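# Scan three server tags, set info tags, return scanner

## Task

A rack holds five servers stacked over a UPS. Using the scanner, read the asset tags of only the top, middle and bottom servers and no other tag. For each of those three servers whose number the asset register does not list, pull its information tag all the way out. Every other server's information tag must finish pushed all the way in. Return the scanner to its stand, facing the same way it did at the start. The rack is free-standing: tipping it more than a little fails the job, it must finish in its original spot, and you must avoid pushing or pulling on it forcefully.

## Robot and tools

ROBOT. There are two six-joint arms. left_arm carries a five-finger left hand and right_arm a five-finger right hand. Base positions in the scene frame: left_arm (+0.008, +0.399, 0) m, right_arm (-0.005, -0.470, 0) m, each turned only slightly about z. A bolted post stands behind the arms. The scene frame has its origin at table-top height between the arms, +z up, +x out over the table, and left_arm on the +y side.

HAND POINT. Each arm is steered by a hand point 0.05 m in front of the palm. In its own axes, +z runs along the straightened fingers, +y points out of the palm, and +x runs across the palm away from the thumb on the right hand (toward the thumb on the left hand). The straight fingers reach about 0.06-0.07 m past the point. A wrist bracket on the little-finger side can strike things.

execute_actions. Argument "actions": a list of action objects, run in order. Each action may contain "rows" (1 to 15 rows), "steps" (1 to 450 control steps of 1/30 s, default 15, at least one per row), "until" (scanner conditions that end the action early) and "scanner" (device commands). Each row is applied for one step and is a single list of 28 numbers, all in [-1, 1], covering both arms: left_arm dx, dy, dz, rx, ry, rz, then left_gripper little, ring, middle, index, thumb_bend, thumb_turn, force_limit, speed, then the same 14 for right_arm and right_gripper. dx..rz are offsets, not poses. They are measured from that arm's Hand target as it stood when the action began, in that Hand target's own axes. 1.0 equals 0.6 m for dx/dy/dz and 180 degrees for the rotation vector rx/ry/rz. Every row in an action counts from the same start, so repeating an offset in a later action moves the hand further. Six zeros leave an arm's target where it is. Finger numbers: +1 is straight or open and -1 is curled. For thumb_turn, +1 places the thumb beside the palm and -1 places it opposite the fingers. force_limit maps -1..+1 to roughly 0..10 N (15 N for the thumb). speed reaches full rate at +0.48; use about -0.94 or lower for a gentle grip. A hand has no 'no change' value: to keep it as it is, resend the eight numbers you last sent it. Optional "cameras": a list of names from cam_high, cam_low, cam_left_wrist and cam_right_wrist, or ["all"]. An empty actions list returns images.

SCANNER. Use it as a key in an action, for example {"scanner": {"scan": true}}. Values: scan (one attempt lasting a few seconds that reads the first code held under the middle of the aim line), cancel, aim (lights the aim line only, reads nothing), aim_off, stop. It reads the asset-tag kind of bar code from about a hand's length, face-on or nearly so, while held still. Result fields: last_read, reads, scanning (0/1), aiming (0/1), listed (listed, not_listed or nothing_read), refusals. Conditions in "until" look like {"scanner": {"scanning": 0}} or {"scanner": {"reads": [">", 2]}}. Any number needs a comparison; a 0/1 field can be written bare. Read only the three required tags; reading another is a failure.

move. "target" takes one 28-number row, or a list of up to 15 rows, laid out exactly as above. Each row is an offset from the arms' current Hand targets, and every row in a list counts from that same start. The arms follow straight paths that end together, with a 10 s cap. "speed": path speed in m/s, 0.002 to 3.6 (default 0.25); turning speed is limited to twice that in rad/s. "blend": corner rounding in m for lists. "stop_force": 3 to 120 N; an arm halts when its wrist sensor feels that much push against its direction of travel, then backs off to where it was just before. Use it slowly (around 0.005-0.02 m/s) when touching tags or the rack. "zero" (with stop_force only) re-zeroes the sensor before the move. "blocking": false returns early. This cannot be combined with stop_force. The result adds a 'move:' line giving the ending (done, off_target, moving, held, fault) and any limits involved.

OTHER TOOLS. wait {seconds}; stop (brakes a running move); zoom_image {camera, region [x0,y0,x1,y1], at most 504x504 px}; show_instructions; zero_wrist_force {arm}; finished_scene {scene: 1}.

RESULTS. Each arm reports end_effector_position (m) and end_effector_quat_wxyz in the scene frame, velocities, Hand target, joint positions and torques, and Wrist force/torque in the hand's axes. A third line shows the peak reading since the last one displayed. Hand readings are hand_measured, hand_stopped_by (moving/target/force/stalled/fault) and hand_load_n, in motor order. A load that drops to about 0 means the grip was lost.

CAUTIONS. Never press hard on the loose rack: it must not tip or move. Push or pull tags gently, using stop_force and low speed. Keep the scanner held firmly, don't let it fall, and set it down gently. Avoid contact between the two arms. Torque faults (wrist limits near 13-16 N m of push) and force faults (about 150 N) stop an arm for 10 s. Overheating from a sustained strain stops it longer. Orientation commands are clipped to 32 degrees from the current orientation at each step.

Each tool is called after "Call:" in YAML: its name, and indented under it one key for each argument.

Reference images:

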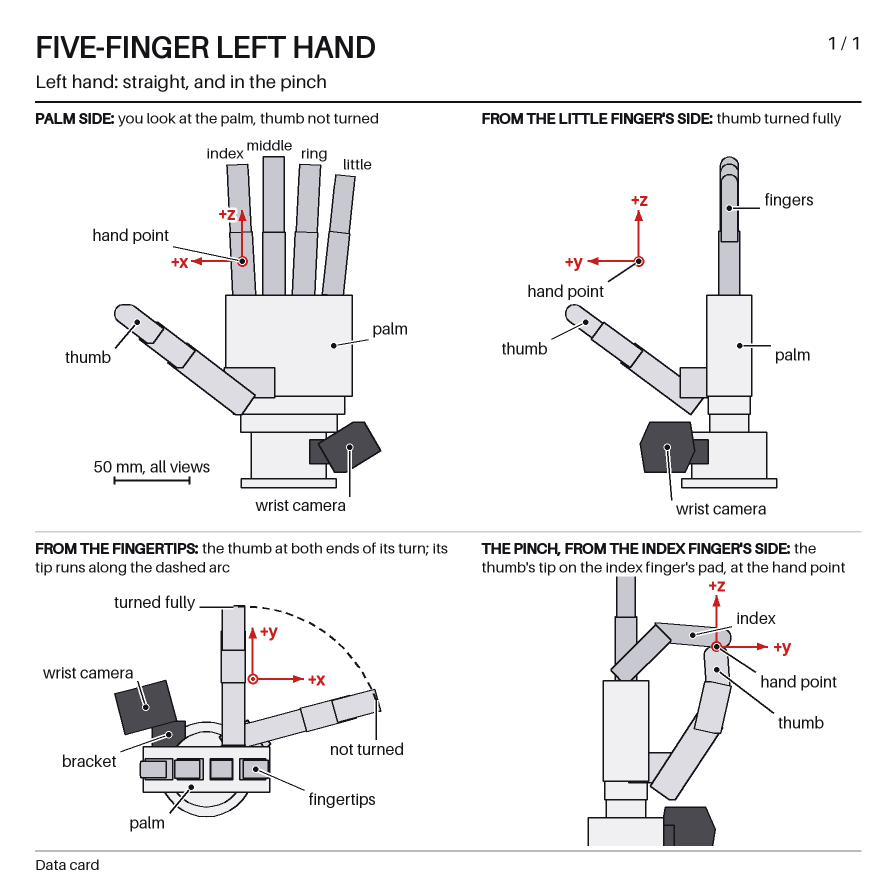

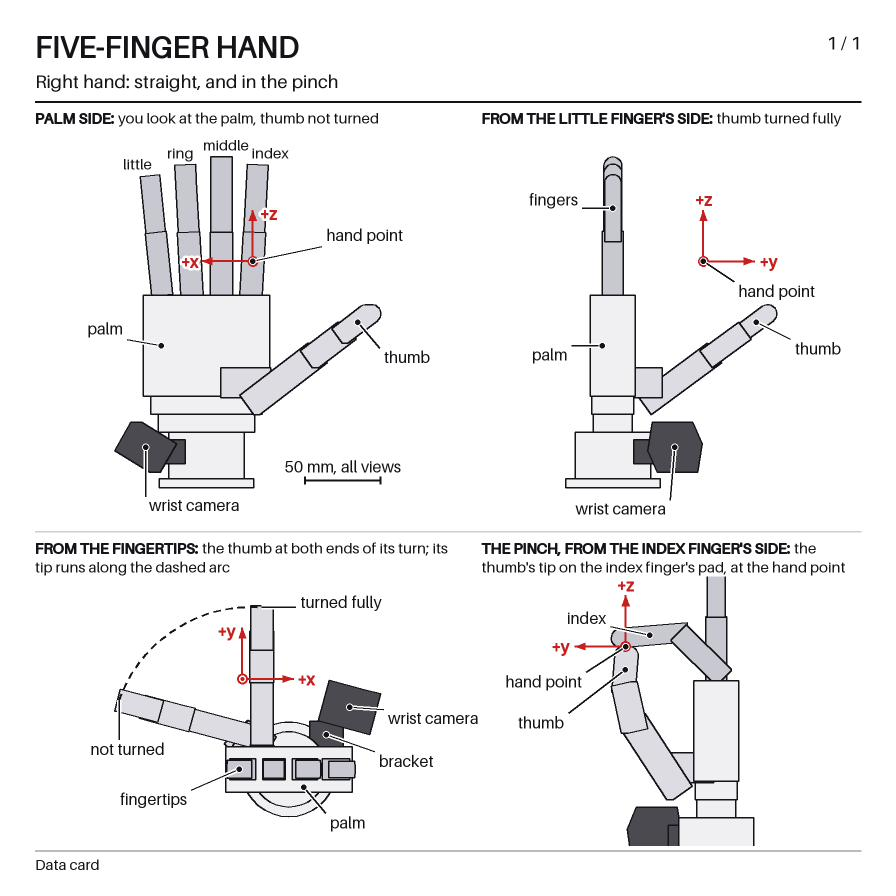

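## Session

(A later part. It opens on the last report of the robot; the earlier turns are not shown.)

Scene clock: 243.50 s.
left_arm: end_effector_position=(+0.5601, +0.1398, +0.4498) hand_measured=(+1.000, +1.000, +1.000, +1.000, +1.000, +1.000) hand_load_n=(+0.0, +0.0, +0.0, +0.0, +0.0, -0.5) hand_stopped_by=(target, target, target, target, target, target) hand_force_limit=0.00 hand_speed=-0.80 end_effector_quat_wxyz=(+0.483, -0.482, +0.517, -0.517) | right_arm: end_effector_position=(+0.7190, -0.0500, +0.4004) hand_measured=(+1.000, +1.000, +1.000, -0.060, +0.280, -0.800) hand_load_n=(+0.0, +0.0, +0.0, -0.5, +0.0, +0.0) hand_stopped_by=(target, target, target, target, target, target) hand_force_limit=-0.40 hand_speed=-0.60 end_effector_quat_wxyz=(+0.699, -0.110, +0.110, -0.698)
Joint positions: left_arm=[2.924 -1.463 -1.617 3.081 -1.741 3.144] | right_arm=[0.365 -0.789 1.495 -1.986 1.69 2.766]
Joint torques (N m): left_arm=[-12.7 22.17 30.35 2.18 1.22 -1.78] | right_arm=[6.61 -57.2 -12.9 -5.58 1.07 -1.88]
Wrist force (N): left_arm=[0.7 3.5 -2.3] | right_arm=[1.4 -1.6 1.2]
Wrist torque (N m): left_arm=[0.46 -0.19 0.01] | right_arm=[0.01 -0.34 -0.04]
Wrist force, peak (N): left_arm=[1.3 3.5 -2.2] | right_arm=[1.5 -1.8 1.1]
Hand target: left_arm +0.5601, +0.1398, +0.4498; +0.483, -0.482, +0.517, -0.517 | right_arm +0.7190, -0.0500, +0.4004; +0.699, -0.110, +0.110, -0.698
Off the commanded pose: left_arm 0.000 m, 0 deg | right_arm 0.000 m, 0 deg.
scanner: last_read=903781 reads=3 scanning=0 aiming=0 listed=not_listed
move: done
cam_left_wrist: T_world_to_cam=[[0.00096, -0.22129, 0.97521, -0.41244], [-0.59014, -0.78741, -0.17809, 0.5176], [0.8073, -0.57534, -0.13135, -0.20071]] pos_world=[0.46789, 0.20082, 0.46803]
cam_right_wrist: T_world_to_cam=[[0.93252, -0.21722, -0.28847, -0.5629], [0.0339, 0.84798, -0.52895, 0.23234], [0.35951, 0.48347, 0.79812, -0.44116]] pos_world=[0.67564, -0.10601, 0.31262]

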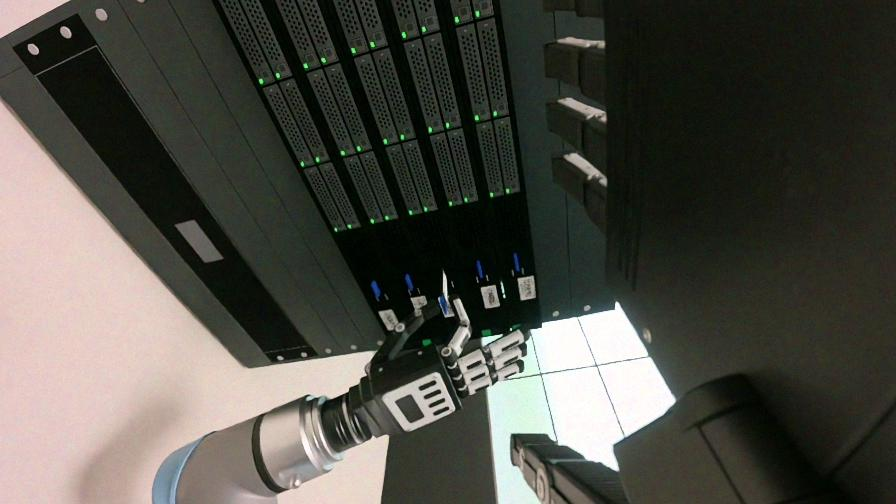

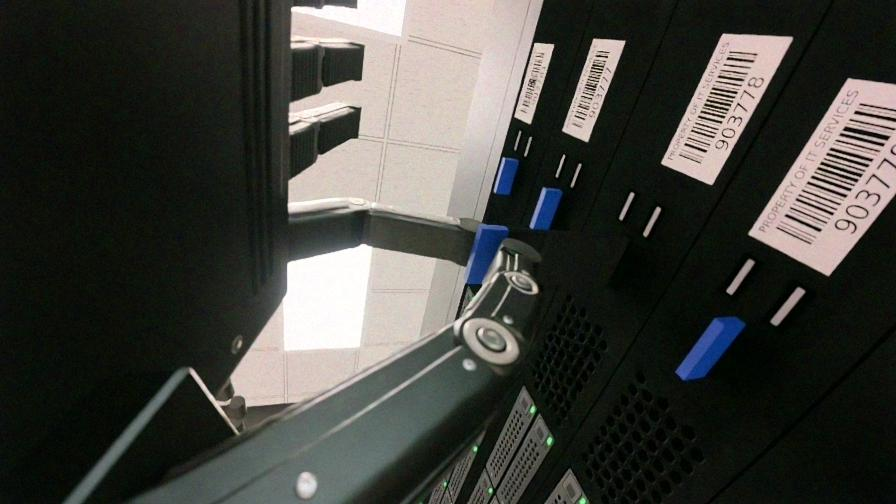

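Call:
execute_actions:
  actions:
    - {"rows":[[0,0,0,0,0,0,1,1,1,1,1,1,0,-0.8,0,0,0,0,0,0,1,1,1,-0.5,-0.1,-0.8,-0.1,-0.93]],"steps":120}

Call:
move:
  target: [0,0,0,0,0,0,1,1,1,1,1,1,0,-0.8,0,-0.0158,-0.0051,0,0,0,1,1,1,-0.5,-0.1,-0.8,-0.1,-0.93]
  speed: 0.01
  stop_force: 7
  cameras: ["cam_left_wrist","cam_right_wrist"]

Call:
zoom_image:
  camera: "cam_right_wrist"
  region: [430, 180, 570, 290]

Call:
zoom_image:
  camera: "cam_left_wrist"
  region: [400, 250, 500, 350]

Scene clock: 248.03 s.
left_arm: end_effector_position=(+0.5601, +0.1398, +0.4498) hand_measured=(+1.000, +1.000, +1.000, +1.000, +1.000, +1.000) hand_load_n=(+0.0, +0.0, +0.0, +0.0, +0.0, +0.0) hand_stopped_by=(target, target, target, target, target, target) hand_force_limit=0.00 hand_speed=-0.80 end_effector_quat_wxyz=(+0.483, -0.482, +0.517, -0.517) | right_arm: end_effector_position=(+0.7190, -0.0500, +0.4005) hand_measured=(+1.000, +1.000, +1.000, -0.234, +0.176, -0.800) hand_load_n=(+0.0, +0.0, +0.0, +5.5, +6.5, +0.0) hand_stopped_by=(target, target, target, force, force, target) hand_force_limit=-0.10 hand_speed=-0.93 end_effector_quat_wxyz=(+0.699, -0.110, +0.110, -0.698)
Joint positions: left_arm=[2.924 -1.463 -1.617 3.081 -1.741 3.144] | right_arm=[0.365 -0.789 1.495 -1.986 1.69 2.766]
Joint torques (N m): left_arm=[-11.74 22.85 30.06 2.01 1.31 -1.6] | right_arm=[6.75 -53.85 -13.32 -5.56 -2.26 -1.81]
Wrist force (N): left_arm=[0.8 2.9 -2.1] | right_arm=[1.7 5.1 3.7]
Wrist torque (N m): left_arm=[0.36 -0.18 0.02] | right_arm=[0.24 -0.38 0.00]
Wrist force, peak (N): left_arm=[1.0 3.3 -2.6] | right_arm=[2.1 5.3 4.7]
Hand target: left_arm +0.5601, +0.1398, +0.4498; +0.483, -0.482, +0.517, -0.517 | right_arm +0.7190, -0.0500, +0.4004; +0.699, -0.110, +0.110, -0.698
Off the commanded pose: left_arm 0.000 m, 0 deg | right_arm 0.000 m, 0 deg.
scanner: last_read=903781 reads=3 scanning=0 aiming=0 listed=not_listed

Scene clock: 250.37 s.
left_arm: end_effector_position=(+0.5601, +0.1398, +0.4498) hand_measured=(+1.000, +1.000, +1.000, +1.000, +1.000, +1.000) hand_load_n=(+0.0, +0.0, +0.0, +0.0, +0.0, -0.5) hand_stopped_by=(target, target, target, target, target, target) hand_force_limit=0.00 hand_speed=-0.80 end_effector_quat_wxyz=(+0.483, -0.482, +0.517, -0.517) | right_arm: end_effector_position=(+0.7090, -0.0500, +0.4005) hand_measured=(+1.000, +1.000, +1.000, -0.236, +0.176, -0.800) hand_load_n=(+0.0, +0.0, +0.0, +0.0, +0.0, +0.0) hand_stopped_by=(target, target, target, force, force, target) hand_force_limit=-0.10 hand_speed=-0.93 end_effector_quat_wxyz=(+0.699, -0.110, +0.110, -0.698)
Joint positions: left_arm=[2.924 -1.463 -1.617 3.081 -1.741 3.144] | right_arm=[0.37 -0.804 1.525 -2.002 1.691 2.761]
Joint torques (N m): left_arm=[-10.76 21.45 29.54 2.19 1.42 -1.47] | right_arm=[-2.8 -35.1 -26.74 -0.49 -0.12 0.91]
Wrist force (N): left_arm=[0.8 3.3 -2.2] | right_arm=[1.2 -1.8 1.3]
Wrist torque (N m): left_arm=[0.42 -0.19 0.02] | right_arm=[-0.05 -0.32 0.08]
Wrist force, peak (N): left_arm=[0.9 3.5 -2.2] | right_arm=[2.0 6.2 5.0]
Hand target: left_arm +0.5601, +0.1398, +0.4498; +0.483, -0.482, +0.517, -0.517 | right_arm +0.7090, -0.0500, +0.4005; +0.699, -0.110, +0.110, -0.698
Off the commanded pose: left_arm 0.000 m, 0 deg | right_arm 0.000 m, 0 deg.
scanner: last_read=903781 reads=3 scanning=0 aiming=0 listed=not_listed
move: done
cam_left_wrist: T_world_to_cam=[[0.00096, -0.22129, 0.97521, -0.41244], [-0.59014, -0.78741, -0.17809, 0.5176], [0.8073, -0.57534, -0.13135, -0.20071]] pos_world=[0.46789, 0.20082, 0.46803]
cam_right_wrist: T_world_to_cam=[[0.93249, -0.21727, -0.28854, -0.55353], [0.0339, 0.84798, -0.52895, 0.23268], [0.3596, 0.48346, 0.79809, -0.43761]] pos_world=[0.66564, -0.10601, 0.31262]

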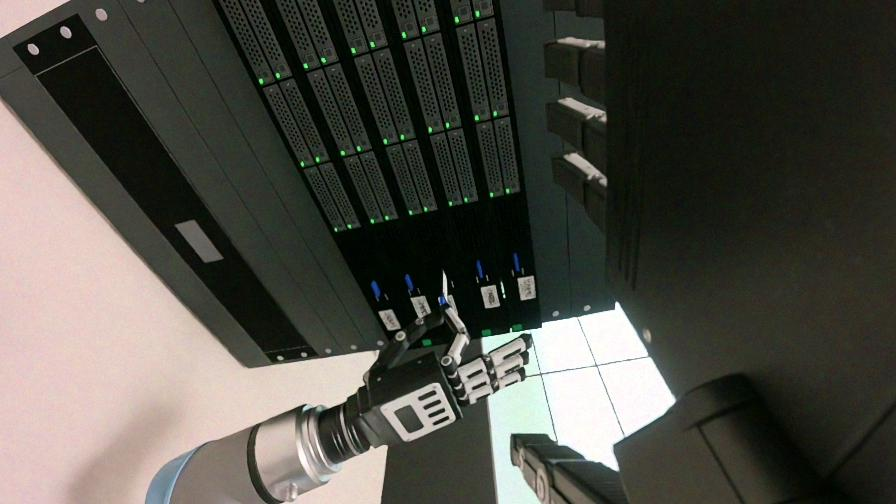

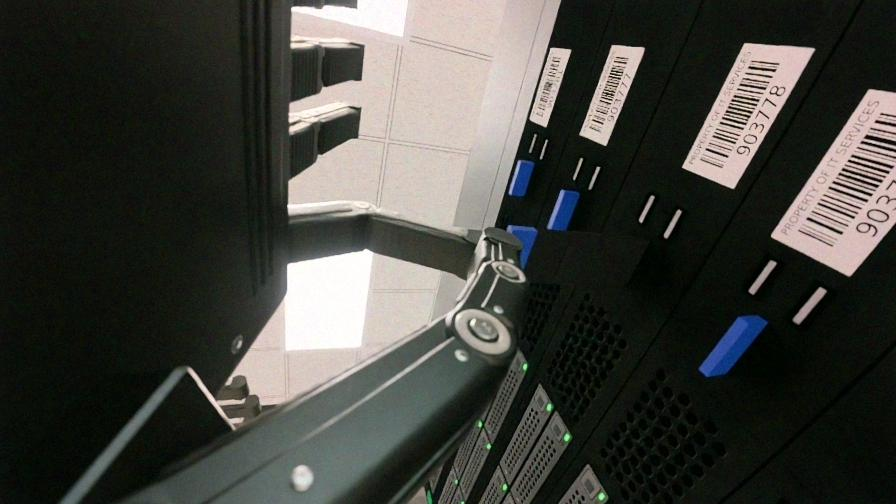

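Scaled by 3.600 from the camera's image (finer frame: 1280x720).

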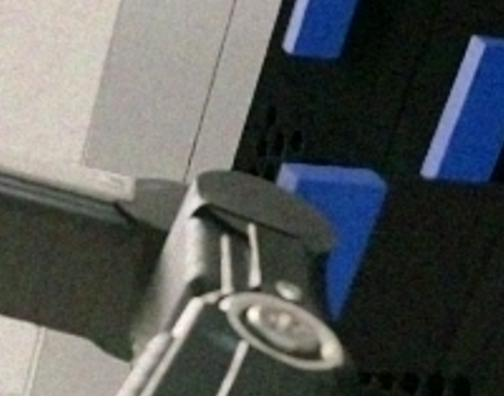

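Scaled by 5.040 from the camera's image (finer frame: 1280x720).

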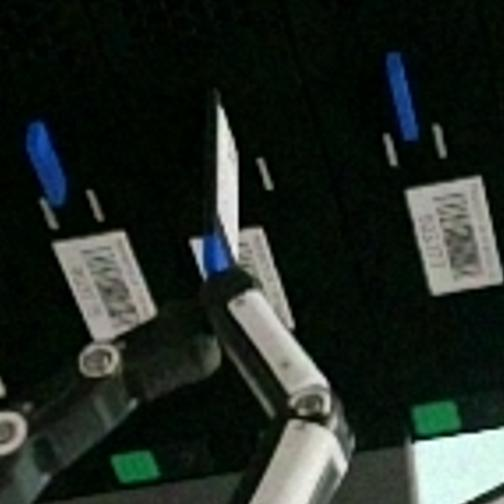

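Call:
execute_actions:
  actions:
    - {"rows":[[0,0,0,0,0,0,1,1,1,1,1,1,0,-0.8,0,0,0,0,0,0,1,1,1,-0.06,0.28,-0.8,-0.4,-0.6]],"steps":30}

Call:
move:
  target:
    - [0,0,0,0,0,0,1,1,1,1,1,1,0,-0.8,0,-0.0713,-0.0232,0,0,0,1,1,1,-0.06,0.28,-0.8,-0.4,-0.6]
    - [0,0,0,0,0,0,1,1,1,1,1,1,0,-0.8,0,-0.1172,0.1177,0,0,0,1,1,1,-0.06,0.28,-0.8,-0.4,-0.6]
    - [0,0,0,0,0,0,1,1,1,1,1,1,0,-0.8,0,0.0223,0.163,0,0,0,1,1,1,-0.06,0.28,-0.8,-0.4,-0.6]
  speed: 0.1
  blend: [0.015,0.015,0]
  cameras: ["cam_left_wrist","cam_right_wrist","cam_low"]

Call:
zoom_image:
  camera: "cam_right_wrist"
  region: [430, 180, 570, 290]

Call:
zoom_image:
  camera: "cam_left_wrist"
  region: [480, 235, 550, 295]

Scene clock: 253.00 s.
left_arm: end_effector_position=(+0.5601, +0.1398, +0.4498) hand_measured=(+1.000, +1.000, +1.000, +1.000, +1.000, +1.000) hand_load_n=(+0.0, +0.0, +0.0, +0.0, +0.0, +0.0) hand_stopped_by=(target, target, target, target, target, target) hand_force_limit=0.00 hand_speed=-0.80 end_effector_quat_wxyz=(+0.483, -0.482, +0.517, -0.517) | right_arm: end_effector_position=(+0.7090, -0.0500, +0.4005) hand_measured=(+1.000, +1.000, +1.000, -0.060, +0.280, -0.800) hand_load_n=(+0.0, +0.0, +0.0, +0.0, +0.0, +0.0) hand_stopped_by=(target, target, target, target, target, target) hand_force_limit=-0.40 hand_speed=-0.60 end_effector_quat_wxyz=(+0.699, -0.110, +0.110, -0.698)
Joint positions: left_arm=[2.924 -1.463 -1.617 3.081 -1.741 3.144] | right_arm=[0.37 -0.804 1.525 -2.002 1.691 2.761]
Joint torques (N m): left_arm=[-11.78 22.47 29.48 2.1 1.13 -1.83] | right_arm=[-2.65 -35.08 -26.17 -0.45 -1.47 1.07]
Wrist force (N): left_arm=[0.9 3.3 -2.0] | right_arm=[1.2 -1.8 1.3]
Wrist torque (N m): left_arm=[0.41 -0.20 0.02] | right_arm=[-0.05 -0.32 0.08]
Wrist force, peak (N): left_arm=[1.0 3.5 -2.4] | right_arm=[1.6 -1.8 1.5]
Hand target: left_arm +0.5601, +0.1398, +0.4498; +0.483, -0.482, +0.517, -0.517 | right_arm +0.7090, -0.0500, +0.4005; +0.699, -0.110, +0.110, -0.698
Off the commanded pose: left_arm 0.000 m, 0 deg | right_arm 0.000 m, 0 deg.
scanner: last_read=903781 reads=3 scanning=0 aiming=0 listed=not_listed

Scene clock: 255.67 s.
left_arm: end_effector_position=(+0.5601, +0.1398, +0.4498) hand_measured=(+1.000, +1.000, +1.000, +1.000, +1.000, +1.000) hand_load_n=(+0.0, +0.0, +0.0, +0.0, +0.0, +0.0) hand_stopped_by=(target, target, target, target, target, target) hand_force_limit=0.00 hand_speed=-0.80 end_effector_quat_wxyz=(+0.483, -0.482, +0.517, -0.517) | right_arm: end_effector_position=(+0.7519, -0.0501, +0.4893) hand_measured=(+1.000, +1.000, +1.000, -0.060, +0.280, -0.800) hand_load_n=(+0.0, +0.0, +0.0, +0.0, +0.0, +0.0) hand_stopped_by=(target, target, target, target, target, target) hand_force_limit=-0.40 hand_speed=-0.60 end_effector_quat_wxyz=(+0.699, -0.110, +0.110, -0.698)
Joint positions: left_arm=[2.924 -1.463 -1.617 3.081 -1.741 3.144] | right_arm=[0.347 -0.853 1.34 -1.766 1.685 2.783]
Joint torques (N m): left_arm=[-10.33 21.85 29.41 1.88 1.11 -1.43] | right_arm=[6.45 -55.89 -25.4 -5.55 1.19 -2.01]
Wrist force (N): left_arm=[0.9 3.1 -2.3] | right_arm=[1.0 -1.5 1.1]
Wrist torque (N m): left_arm=[0.41 -0.21 0.03] | right_arm=[0.02 -0.28 -0.02]
Wrist force, peak (N): left_arm=[1.0 3.4 -2.3] | right_arm=[1.0 -2.4 1.9]
Hand target: left_arm +0.5601, +0.1398, +0.4498; +0.483, -0.482, +0.517, -0.517 | right_arm +0.7519, -0.0500, +0.4894; +0.699, -0.110, +0.110, -0.698
Off the commanded pose: left_arm 0.000 m, 0 deg | right_arm 0.000 m, 0 deg.
scanner: last_read=903781 reads=3 scanning=0 aiming=0 listed=not_listed
move: done
cam_left_wrist: T_world_to_cam=[[0.00096, -0.22129, 0.97521, -0.41244], [-0.59014, -0.78741, -0.17809, 0.5176], [0.8073, -0.57534, -0.13135, -0.20071]] pos_world=[0.46789, 0.20082, 0.46803]
cam_right_wrist: T_world_to_cam=[[0.93245, -0.21736, -0.2886, -0.56786], [0.0339, 0.8479, -0.52908, 0.27838], [0.3597, 0.48356, 0.79799, -0.52396]] pos_world=[0.70854, -0.10611, 0.40152]
Images, in order (width x height): cam_low 896x504, cam_left_wrist 896x504, cam_right_wrist 896x504.

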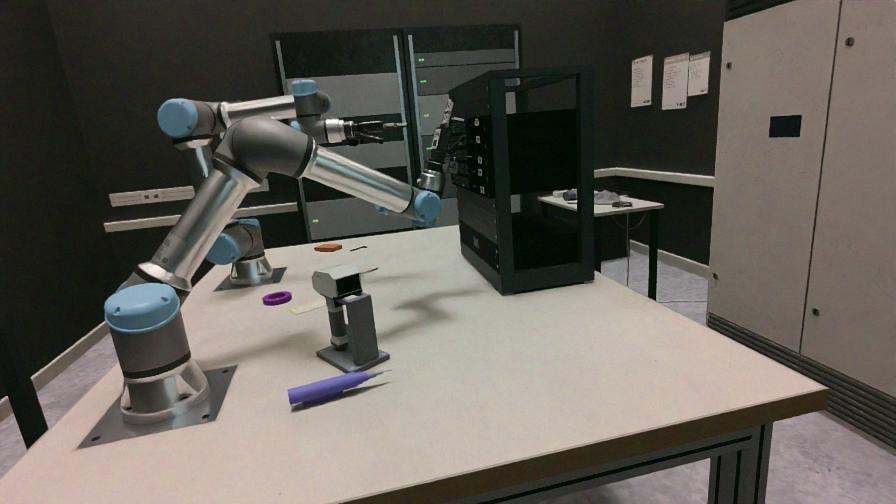

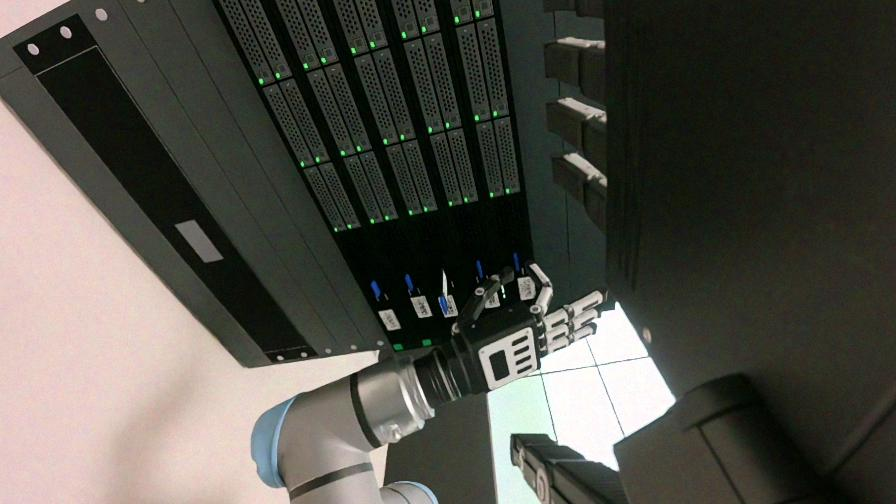

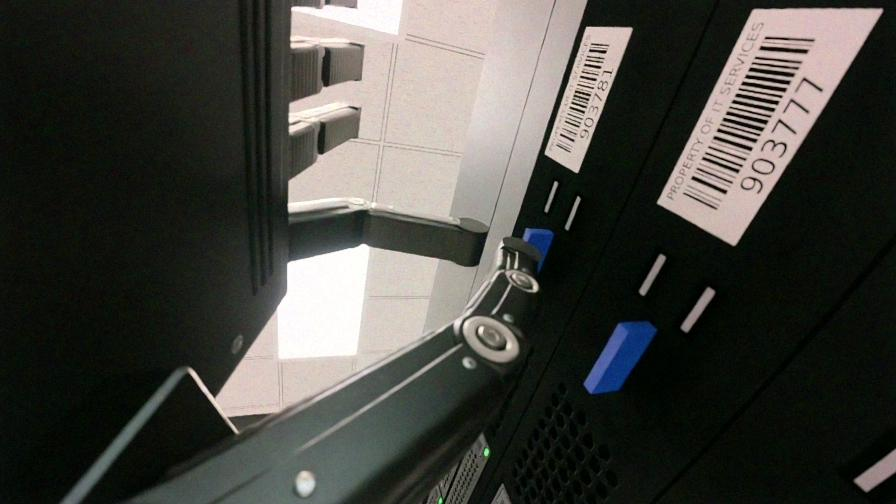

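Scaled by 3.600 from the camera's image (finer frame: 1280x720).

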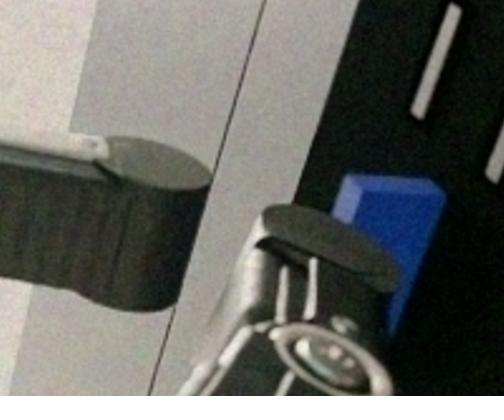

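Scaled by 7.200 from the camera's image (finer frame: 1280x720).

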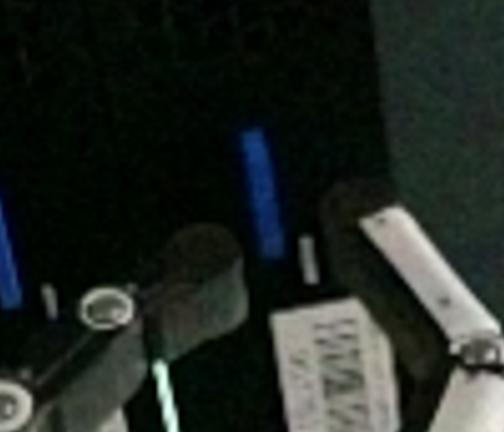

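Call:
move:
  target: [0,0,0,0,0,0,1,1,1,1,1,1,0,-0.8,0,0.0256,0.0073,0,0,0,1,1,1,-0.06,0.28,-0.8,-0.4,-0.6]
  speed: 0.012
  stop_force: 3
  cameras: ["cam_left_wrist","cam_right_wrist"]

Call:
zoom_image:
  camera: "cam_right_wrist"
  region: [430, 180, 570, 290]

Call:
zoom_image:
  camera: "cam_left_wrist"
  region: [480, 235, 550, 295]

Scene clock: 258.67 s.
left_arm: end_effector_position=(+0.5601, +0.1398, +0.4498) hand_measured=(+1.000, +1.000, +1.000, +1.000, +1.000, +1.000) hand_load_n=(+0.0, +0.0, -0.5, +0.0, +0.0, +0.0) hand_stopped_by=(target, target, target, target, target, target) hand_force_limit=0.00 hand_speed=-0.80 end_effector_quat_wxyz=(+0.483, -0.482, +0.517, -0.517) | right_arm: end_effector_position=(+0.7668, -0.0500, +0.4889) hand_measured=(+1.000, +1.000, +1.000, -0.060, +0.280, -0.800) hand_load_n=(+0.0, +0.0, +0.0, +0.0, -1.5, +0.0) hand_stopped_by=(target, target, target, target, target, target) hand_force_limit=-0.40 hand_speed=-0.60 end_effector_quat_wxyz=(+0.699, -0.110, +0.110, -0.698)
Joint positions: left_arm=[2.924 -1.463 -1.617 3.081 -1.741 3.144] | right_arm=[0.34 -0.825 1.29 -1.743 1.682 2.79]
Joint torques (N m): left_arm=[-11.72 22.08 28.61 2.08 1.13 -1.27] | right_arm=[5.91 -57.83 -19.14 -5.4 1.33 -1.94]
Wrist force (N): left_arm=[1.1 3.3 -2.2] | right_arm=[1.1 -3.6 0.4]
Wrist torque (N m): left_arm=[0.44 -0.22 0.03] | right_arm=[-0.01 -0.25 -0.02]
Wrist force, peak (N): left_arm=[1.0 3.5 -2.4] | right_arm=[0.3 -6.0 -3.7]
Hand target: left_arm +0.5601, +0.1398, +0.4498; +0.483, -0.482, +0.517, -0.517 | right_arm +0.7668, -0.0500, +0.4889; +0.699, -0.110, +0.110, -0.698 (not the last commanded pose)
Off the commanded pose: left_arm 0.000 m, 0 deg | right_arm 0.001 m, 0 deg.
scanner: last_read=903781 reads=3 scanning=0 aiming=0 listed=not_listed
move: contact (right_arm)
cam_left_wrist: T_world_to_cam=[[0.00096, -0.22129, 0.97521, -0.41244], [-0.59014, -0.78741, -0.17809, 0.5176], [0.8073, -0.57534, -0.13135, -0.20071]] pos_world=[0.46789, 0.20082, 0.46803]
cam_right_wrist: T_world_to_cam=[[0.93252, -0.21722, -0.28847, -0.5819], [0.0339, 0.84798, -0.52895, 0.27757], [0.35951, 0.48347, 0.79812, -0.52881]] pos_world=[0.72334, -0.10611, 0.40102]

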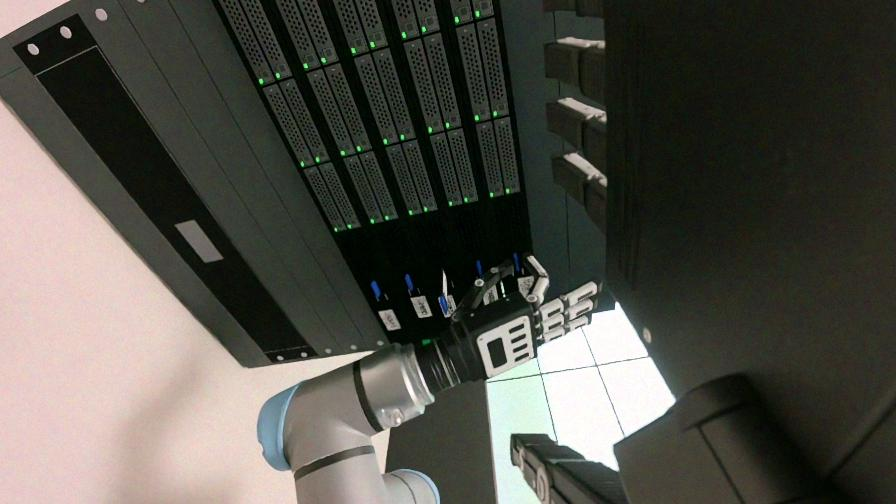

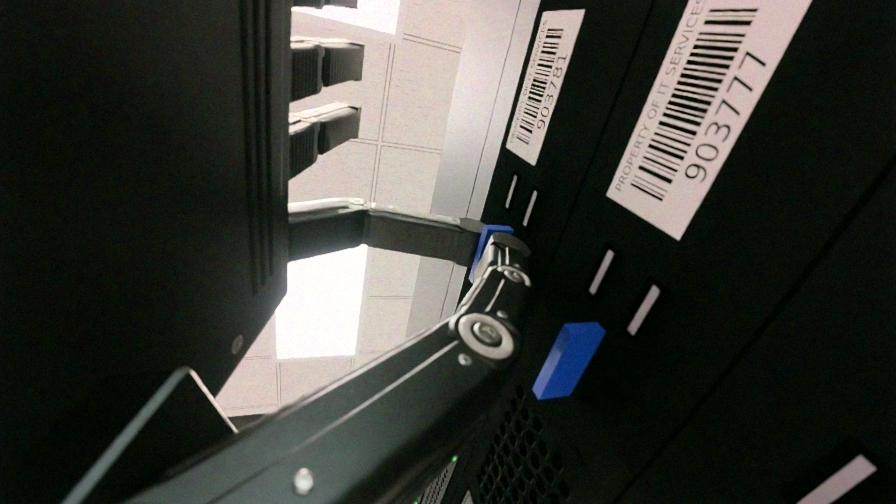

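Scaled by 3.600 from the camera's image (finer frame: 1280x720).

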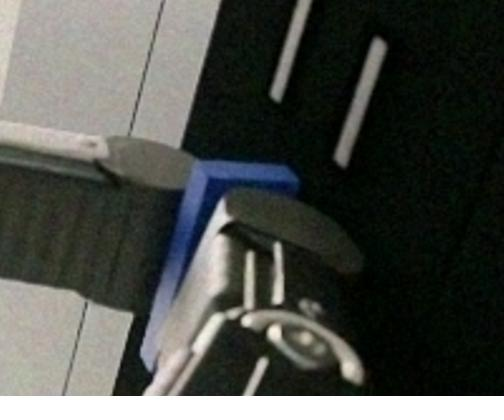

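Scaled by 7.200 from the camera's image (finer frame: 1280x720).

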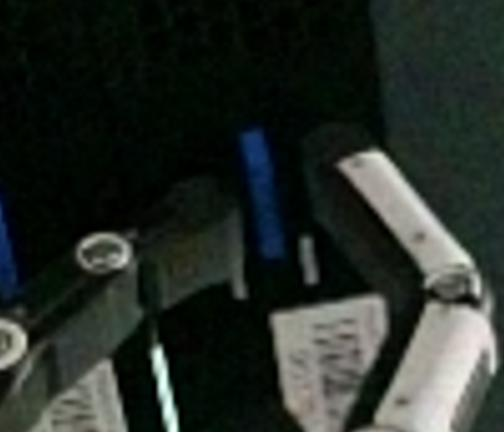

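Call:
execute_actions:
  actions:
    - {"rows":[[0,0,0,0,0,0,1,1,1,1,1,1,0,-0.8,0,-0.001,0,0,0,0,1,1,1,-0.5,-0.1,-0.8,-0.3,-0.93]],"steps":120}

Call:
move:
  target: [0,0,0,0,0,0,1,1,1,1,1,1,0,-0.8,0,-0.095,-0.0309,0,0,0,1,1,1,-0.5,-0.1,-0.8,-0.3,-0.93]
  speed: 0.015
  stop_force: 8
  cameras: ["cam_left_wrist","cam_right_wrist"]

Call:
zoom_image:
  camera: "cam_right_wrist"
  region: [430, 180, 570, 290]

Call:
zoom_image:
  camera: "cam_left_wrist"
  region: [410, 230, 550, 350]

Scene clock: 263.17 s.
left_arm: end_effector_position=(+0.5601, +0.1398, +0.4498) hand_measured=(+1.000, +1.000, +1.000, +1.000, +1.000, +1.000) hand_load_n=(+0.0, +0.0, +0.0, +0.0, +0.0, -0.5) hand_stopped_by=(target, target, target, target, target, target) hand_force_limit=0.00 hand_speed=-0.80 end_effector_quat_wxyz=(+0.483, -0.482, +0.517, -0.517) | right_arm: end_effector_position=(+0.7662, -0.0500, +0.4890) hand_measured=(+1.000, +1.000, +1.000, -0.216, -0.100, -0.800) hand_load_n=(+0.0, +0.0, +0.0, +5.0, +0.0, +0.0) hand_stopped_by=(target, target, target, force, target, target) hand_force_limit=-0.30 hand_speed=-0.93 end_effector_quat_wxyz=(+0.699, -0.110, +0.110, -0.698)
Joint positions: left_arm=[2.924 -1.463 -1.617 3.081 -1.741 3.144] | right_arm=[0.34 -0.826 1.292 -1.744 1.683 2.79]
Joint torques (N m): left_arm=[-11.35 22.54 30.42 2.1 1.32 -1.19] | right_arm=[-1.02 -46.59 -15.53 -0.41 -1.7 1.01]
Wrist force (N): left_arm=[0.9 3.2 -2.3] | right_arm=[1.5 -2.0 5.6]
Wrist torque (N m): left_arm=[0.40 -0.20 0.03] | right_arm=[-0.08 -0.34 0.03]
Wrist force, peak (N): left_arm=[1.2 3.4 -2.5] | right_arm=[2.4 -2.2 7.0]
Hand target: left_arm +0.5601, +0.1398, +0.4498; +0.483, -0.482, +0.517, -0.517 | right_arm +0.7662, -0.0500, +0.4890; +0.699, -0.110, +0.110, -0.698
Off the commanded pose: left_arm 0.000 m, 0 deg | right_arm 0.000 m, 0 deg.
scanner: last_read=903781 reads=3 scanning=0 aiming=0 listed=not_listed

Scene clock: 268.33 s.
left_arm: end_effector_position=(+0.5601, +0.1398, +0.4498) hand_measured=(+1.000, +1.000, +1.000, +1.000, +1.000, +1.000) hand_load_n=(+0.0, +0.0, -0.5, +0.0, +0.0, +0.0) hand_stopped_by=(target, target, target, target, target, target) hand_force_limit=0.00 hand_speed=-0.80 end_effector_quat_wxyz=(+0.483, -0.482, +0.517, -0.517) | right_arm: end_effector_position=(+0.7063, -0.0501, +0.4889) hand_measured=(+1.000, +1.000, +1.000, -0.216, -0.100, -0.800) hand_load_n=(-0.5, -0.5, +0.0, +1.5, +0.5, +0.0) hand_stopped_by=(target, target, target, force, target, target) hand_force_limit=-0.30 hand_speed=-0.93 end_effector_quat_wxyz=(+0.699, -0.110, +0.110, -0.698)
Joint positions: left_arm=[2.924 -1.463 -1.617 3.081 -1.741 3.144] | right_arm=[0.372 -0.933 1.485 -1.833 1.692 2.759]
Joint torques (N m): left_arm=[-11.52 21.72 30.01 1.89 1.14 -1.29] | right_arm=[-2.36 -32.27 -29.13 -0.21 -0.67 1.1]
Wrist force (N): left_arm=[1.0 3.4 -2.1] | right_arm=[1.1 -1.6 1.3]
Wrist torque (N m): left_arm=[0.42 -0.21 0.02] | right_arm=[-0.01 -0.31 0.02]
Wrist force, peak (N): left_arm=[0.9 3.6 -2.4] | right_arm=[1.9 -1.3 7.5]
Hand target: left_arm +0.5601, +0.1398, +0.4498; +0.483, -0.482, +0.517, -0.517 | right_arm +0.7063, -0.0501, +0.4889; +0.699, -0.110, +0.110, -0.698
Off the commanded pose: left_arm 0.000 m, 0 deg | right_arm 0.000 m, 0 deg.
scanner: last_read=903781 reads=3 scanning=0 aiming=0 listed=not_listed
move: done
cam_left_wrist: T_world_to_cam=[[0.00096, -0.22129, 0.97521, -0.41244], [-0.59014, -0.78741, -0.17809, 0.5176], [0.8073, -0.57534, -0.13135, -0.20071]] pos_world=[0.46789, 0.20082, 0.46803]
cam_right_wrist: T_world_to_cam=[[0.93249, -0.21727, -0.28854, -0.5254], [0.0339, 0.84798, -0.52895, 0.27968], [0.3596, 0.48346, 0.79809, -0.50719]] pos_world=[0.66284, -0.10611, 0.40112]

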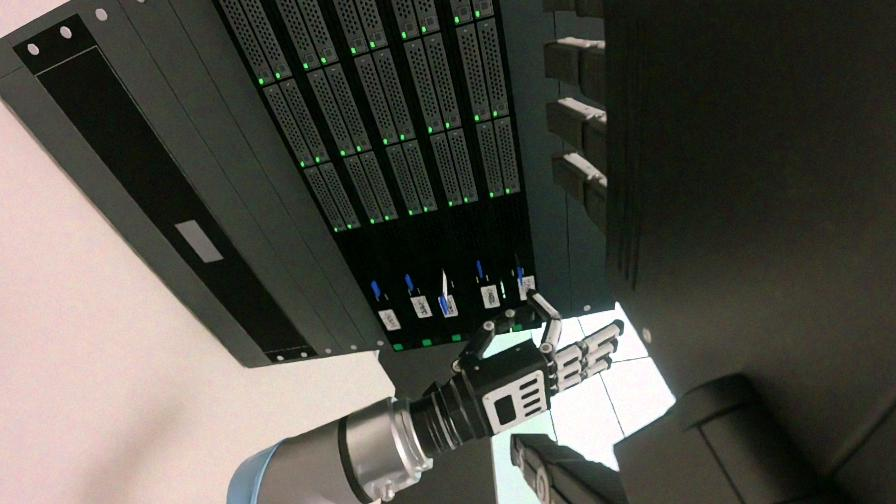

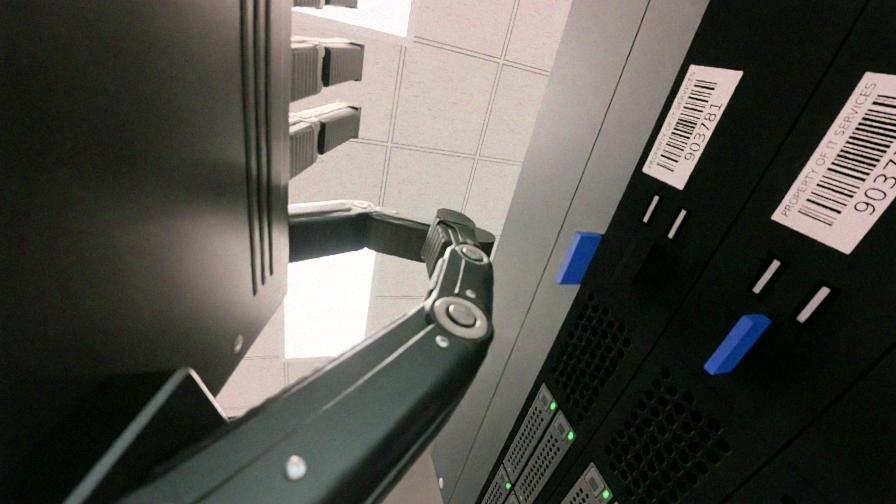

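Scaled by 3.600 from the camera's image (finer frame: 1280x720).

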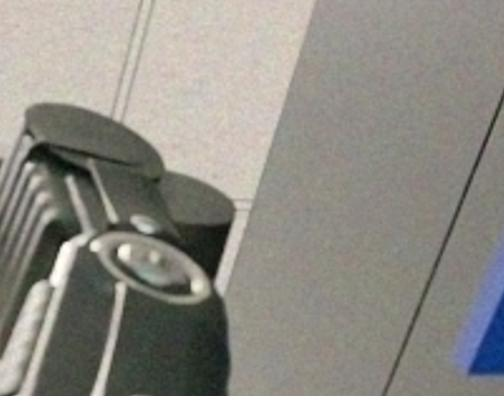

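Scaled by 3.600 from the camera's image (finer frame: 1280x720).

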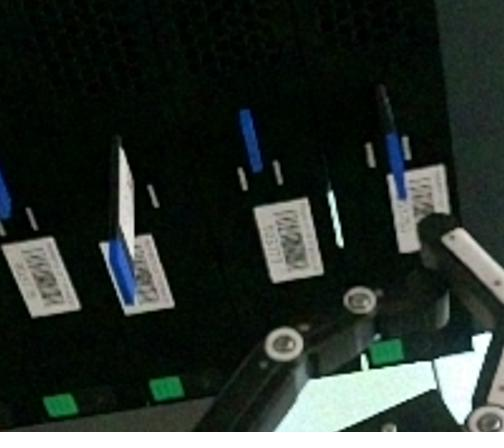

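Call:
execute_actions:
  actions:
    - {"rows":[[0,0,0,0,0,0,1,1,1,1,1,1,0,-0.8,0,0,0,0,0,0,1,1,1,-0.04,0.3,-0.8,-0.4,-0.6]],"steps":30}

Call:
move:
  target: [0,0,0,0,0,0,1,1,1,1,1,1,0,-0.8,0,0.0578,0.0198,0,0,0,1,1,1,-0.04,0.3,-0.8,-0.4,-0.6]
  speed: 0.03
  stop_force: 3
  cameras: ["cam_left_wrist","cam_right_wrist"]

Call:
zoom_image:
  camera: "cam_right_wrist"
  region: [430, 180, 570, 290]

Call:
zoom_image:
  camera: "cam_left_wrist"
  region: [480, 235, 550, 305]

Scene clock: 270.33 s.
left_arm: end_effector_position=(+0.5601, +0.1398, +0.4498) hand_measured=(+1.000, +1.000, +1.000, +1.000, +1.000, +1.000) hand_load_n=(+0.0, +0.0, +0.0, -0.5, +0.0, -0.5) hand_stopped_by=(target, target, target, target, target, target) hand_force_limit=0.00 hand_speed=-0.80 end_effector_quat_wxyz=(+0.483, -0.482, +0.517, -0.517) | right_arm: end_effector_position=(+0.7063, -0.0501, +0.4889) hand_measured=(+1.000, +1.000, +1.000, -0.040, +0.300, -0.800) hand_load_n=(+0.0, +0.0, +0.0, -0.5, +0.0, +0.0) hand_stopped_by=(target, target, target, target, target, target) hand_force_limit=-0.40 hand_speed=-0.60 end_effector_quat_wxyz=(+0.699, -0.110, +0.110, -0.698)
Joint positions: left_arm=[2.924 -1.463 -1.617 3.081 -1.741 3.144] | right_arm=[0.372 -0.933 1.485 -1.833 1.692 2.759]
Joint torques (N m): left_arm=[-12.09 22.26 30.17 1.89 1.05 -1.24] | right_arm=[-2.48 -33.61 -28.14 -1.03 -1.62 1.16]
Wrist force (N): left_arm=[1.2 3.1 -2.1] | right_arm=[1.2 -1.6 1.2]
Wrist torque (N m): left_arm=[0.38 -0.25 0.04] | right_arm=[-0.01 -0.32 0.02]
Wrist force, peak (N): left_arm=[1.0 3.5 -2.3] | right_arm=[1.1 -1.8 1.4]
Hand target: left_arm +0.5601, +0.1398, +0.4498; +0.483, -0.482, +0.517, -0.517 | right_arm +0.7063, -0.0501, +0.4889; +0.699, -0.110, +0.110, -0.698
Off the commanded pose: left_arm 0.000 m, 0 deg | right_arm 0.000 m, 0 deg.
scanner: last_read=903781 reads=3 scanning=0 aiming=0 listed=not_listed

Scene clock: 272.63 s.
left_arm: end_effector_position=(+0.5601, +0.1398, +0.4498) hand_measured=(+1.000, +1.000, +1.000, +1.000, +1.000, +1.000) hand_load_n=(+0.0, +0.0, +0.0, +0.0, +0.0, +0.0) hand_stopped_by=(target, target, target, target, target, target) hand_force_limit=0.00 hand_speed=-0.80 end_effector_quat_wxyz=(+0.483, -0.482, +0.517, -0.517) | right_arm: end_effector_position=(+0.7429, -0.0500, +0.4896) hand_measured=(+1.000, +1.000, +1.000, -0.040, +0.300, -0.800) hand_load_n=(+0.0, +0.0, +0.0, -0.5, +0.0, +0.0) hand_stopped_by=(target, target, target, target, target, target) hand_force_limit=-0.40 hand_speed=-0.60 end_effector_quat_wxyz=(+0.699, -0.110, +0.110, -0.698)
Joint positions: left_arm=[2.924 -1.463 -1.617 3.081 -1.741 3.144] | right_arm=[0.352 -0.87 1.37 -1.779 1.686 2.778]
Joint torques (N m): left_arm=[-11.07 22.02 29.65 1.78 1.19 -1.12] | right_arm=[7.1 -56.97 -15.57 -5.72 0.95 -1.38]
Wrist force (N): left_arm=[1.0 3.1 -2.1] | right_arm=[1.2 -1.3 1.2]
Wrist torque (N m): left_arm=[0.40 -0.22 0.03] | right_arm=[0.04 -0.30 -0.03]
Wrist force, peak (N): left_arm=[0.9 3.4 -2.5] | right_arm=[1.0 -1.7 1.5]
Hand target: left_arm +0.5601, +0.1398, +0.4498; +0.483, -0.482, +0.517, -0.517 | right_arm +0.7429, -0.0500, +0.4896; +0.699, -0.110, +0.110, -0.698
Off the commanded pose: left_arm 0.000 m, 0 deg | right_arm 0.000 m, 0 deg.
scanner: last_read=903781 reads=3 scanning=0 aiming=0 listed=not_listed
move: done
cam_left_wrist: T_world_to_cam=[[0.00096, -0.22129, 0.97521, -0.41244], [-0.59014, -0.78741, -0.17809, 0.5176], [0.8073, -0.57534, -0.13135, -0.20071]] pos_world=[0.46789, 0.20082, 0.46803]
cam_right_wrist: T_world_to_cam=[[0.93252, -0.21722, -0.28847, -0.55947], [0.0339, 0.84798, -0.52895, 0.2788], [0.35951, 0.48347, 0.79812, -0.52089]] pos_world=[0.69954, -0.10611, 0.40182]

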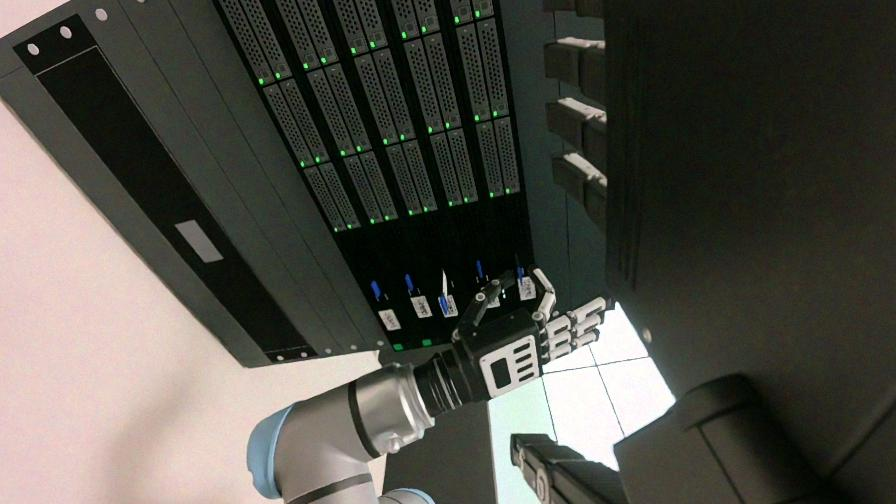

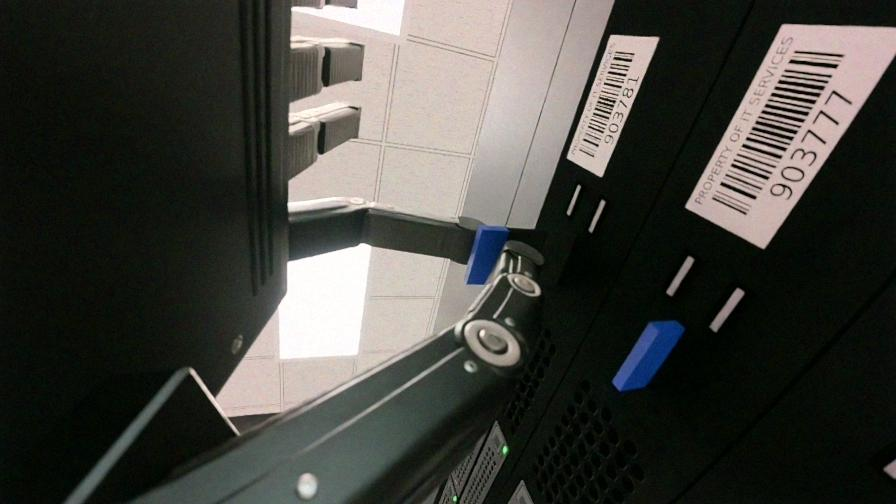

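Scaled by 3.600 from the camera's image (finer frame: 1280x720).

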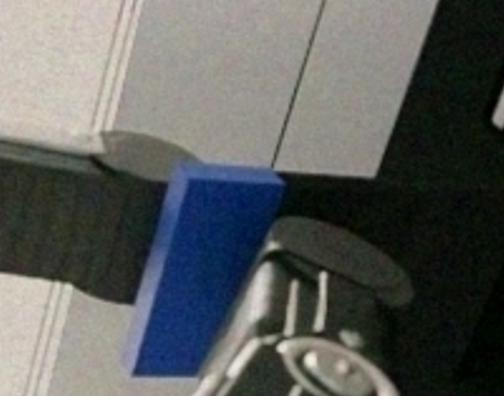

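Scaled by 7.200 from the camera's image (finer frame: 1280x720).

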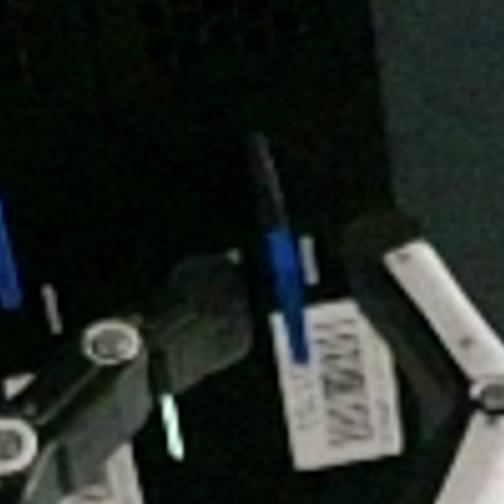

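Call:
execute_actions:
  actions:
    - {"rows":[[0,0,0,0,0,0,1,1,1,1,1,1,0,-0.8,0,0,0,0,0,0,1,1,1,-0.5,-0.02,-0.8,-0.1,-0.93]],"steps":120}
  cameras: ["cam_left_wrist","cam_right_wrist"]

Call:
zoom_image:
  camera: "cam_right_wrist"
  region: [430, 180, 570, 290]

Call:
zoom_image:
  camera: "cam_left_wrist"
  region: [480, 235, 550, 305]

Scene clock: 277.07 s.
left_arm: end_effector_position=(+0.5601, +0.1398, +0.4498) hand_measured=(+1.000, +1.000, +1.000, +1.000, +1.000, +1.000) hand_load_n=(+0.0, +0.0, +0.0, +0.0, +0.0, -0.5) hand_stopped_by=(target, target, target, target, target, target) hand_force_limit=0.00 hand_speed=-0.80 end_effector_quat_wxyz=(+0.483, -0.482, +0.517, -0.517) | right_arm: end_effector_position=(+0.7429, -0.0500, +0.4896) hand_measured=(+1.000, +1.000, +1.000, -0.234, +0.176, -0.800) hand_load_n=(+0.0, +0.0, +0.0, +5.5, +6.5, +0.0) hand_stopped_by=(target, target, target, force, force, target) hand_force_limit=-0.10 hand_speed=-0.93 end_effector_quat_wxyz=(+0.699, -0.110, +0.110, -0.698)
Joint positions: left_arm=[2.924 -1.463 -1.617 3.081 -1.741 3.144] | right_arm=[0.352 -0.87 1.37 -1.779 1.686 2.778]
Joint torques (N m): left_arm=[-10.95 23.24 29.48 1.72 1.08 -0.97] | right_arm=[7.05 -38.06 -15.36 -1 1 -1.32]
Wrist force (N): left_arm=[0.9 3.2 -2.6] | right_arm=[0.9 -0.6 3.5]
Wrist torque (N m): left_arm=[0.42 -0.23 0.03] | right_arm=[0.04 -0.30 -0.01]
Wrist force, peak (N): left_arm=[1.1 3.3 -2.5] | right_arm=[1.9 -0.5 5.1]
Hand target: left_arm +0.5601, +0.1398, +0.4498; +0.483, -0.482, +0.517, -0.517 | right_arm +0.7429, -0.0500, +0.4896; +0.699, -0.110, +0.110, -0.698
Off the commanded pose: left_arm 0.000 m, 0 deg | right_arm 0.000 m, 0 deg.
scanner: last_read=903781 reads=3 scanning=0 aiming=0 listed=not_listed
cam_left_wrist: T_world_to_cam=[[0.00096, -0.22129, 0.97521, -0.41244], [-0.59014, -0.78741, -0.17809, 0.5176], [0.8073, -0.57534, -0.13135, -0.20071]] pos_world=[0.46789, 0.20082, 0.46803]
cam_right_wrist: T_world_to_cam=[[0.93252, -0.21722, -0.28847, -0.55947], [0.0339, 0.84798, -0.52895, 0.2788], [0.35951, 0.48347, 0.79812, -0.52089]] pos_world=[0.69954, -0.10611, 0.40182]

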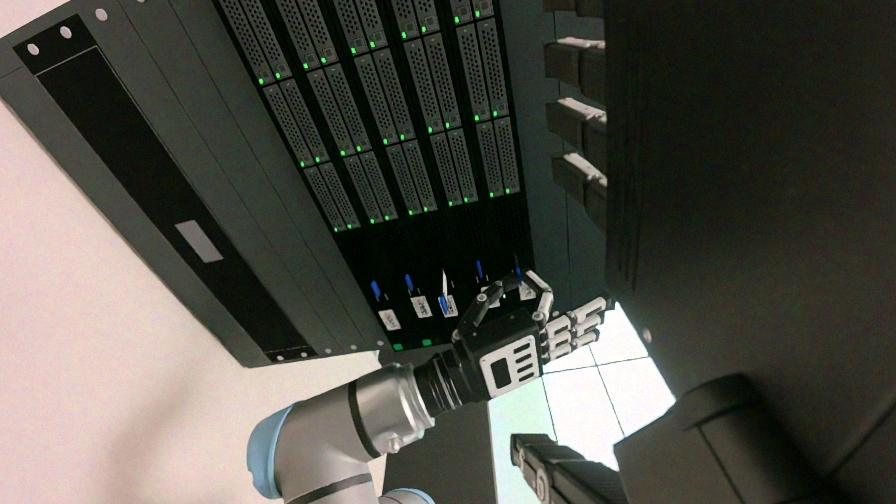

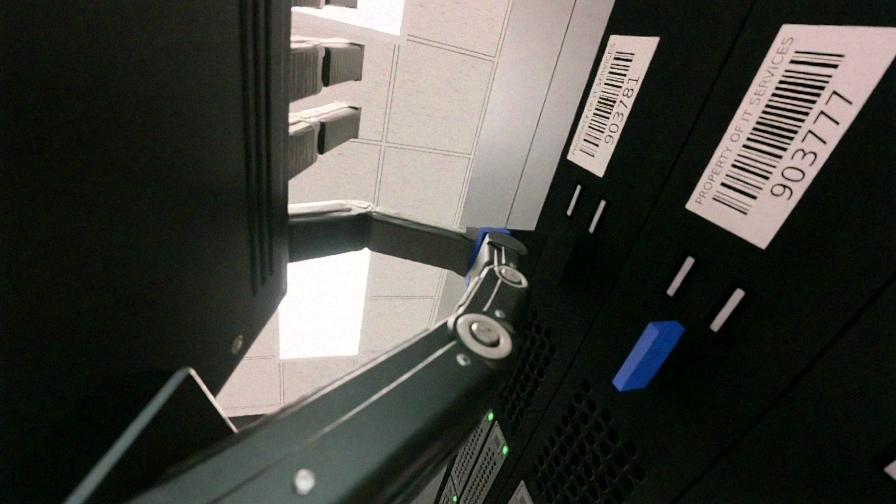

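Scaled by 3.600 from the camera's image (finer frame: 1280x720).

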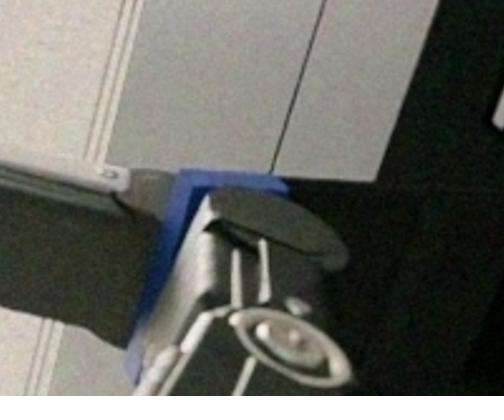

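Scaled by 7.200 from the camera's image (finer frame: 1280x720).

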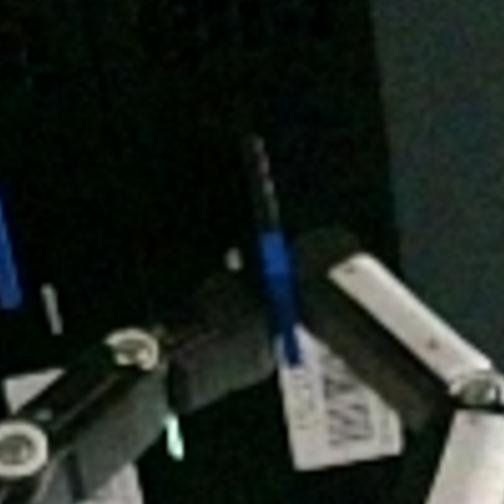

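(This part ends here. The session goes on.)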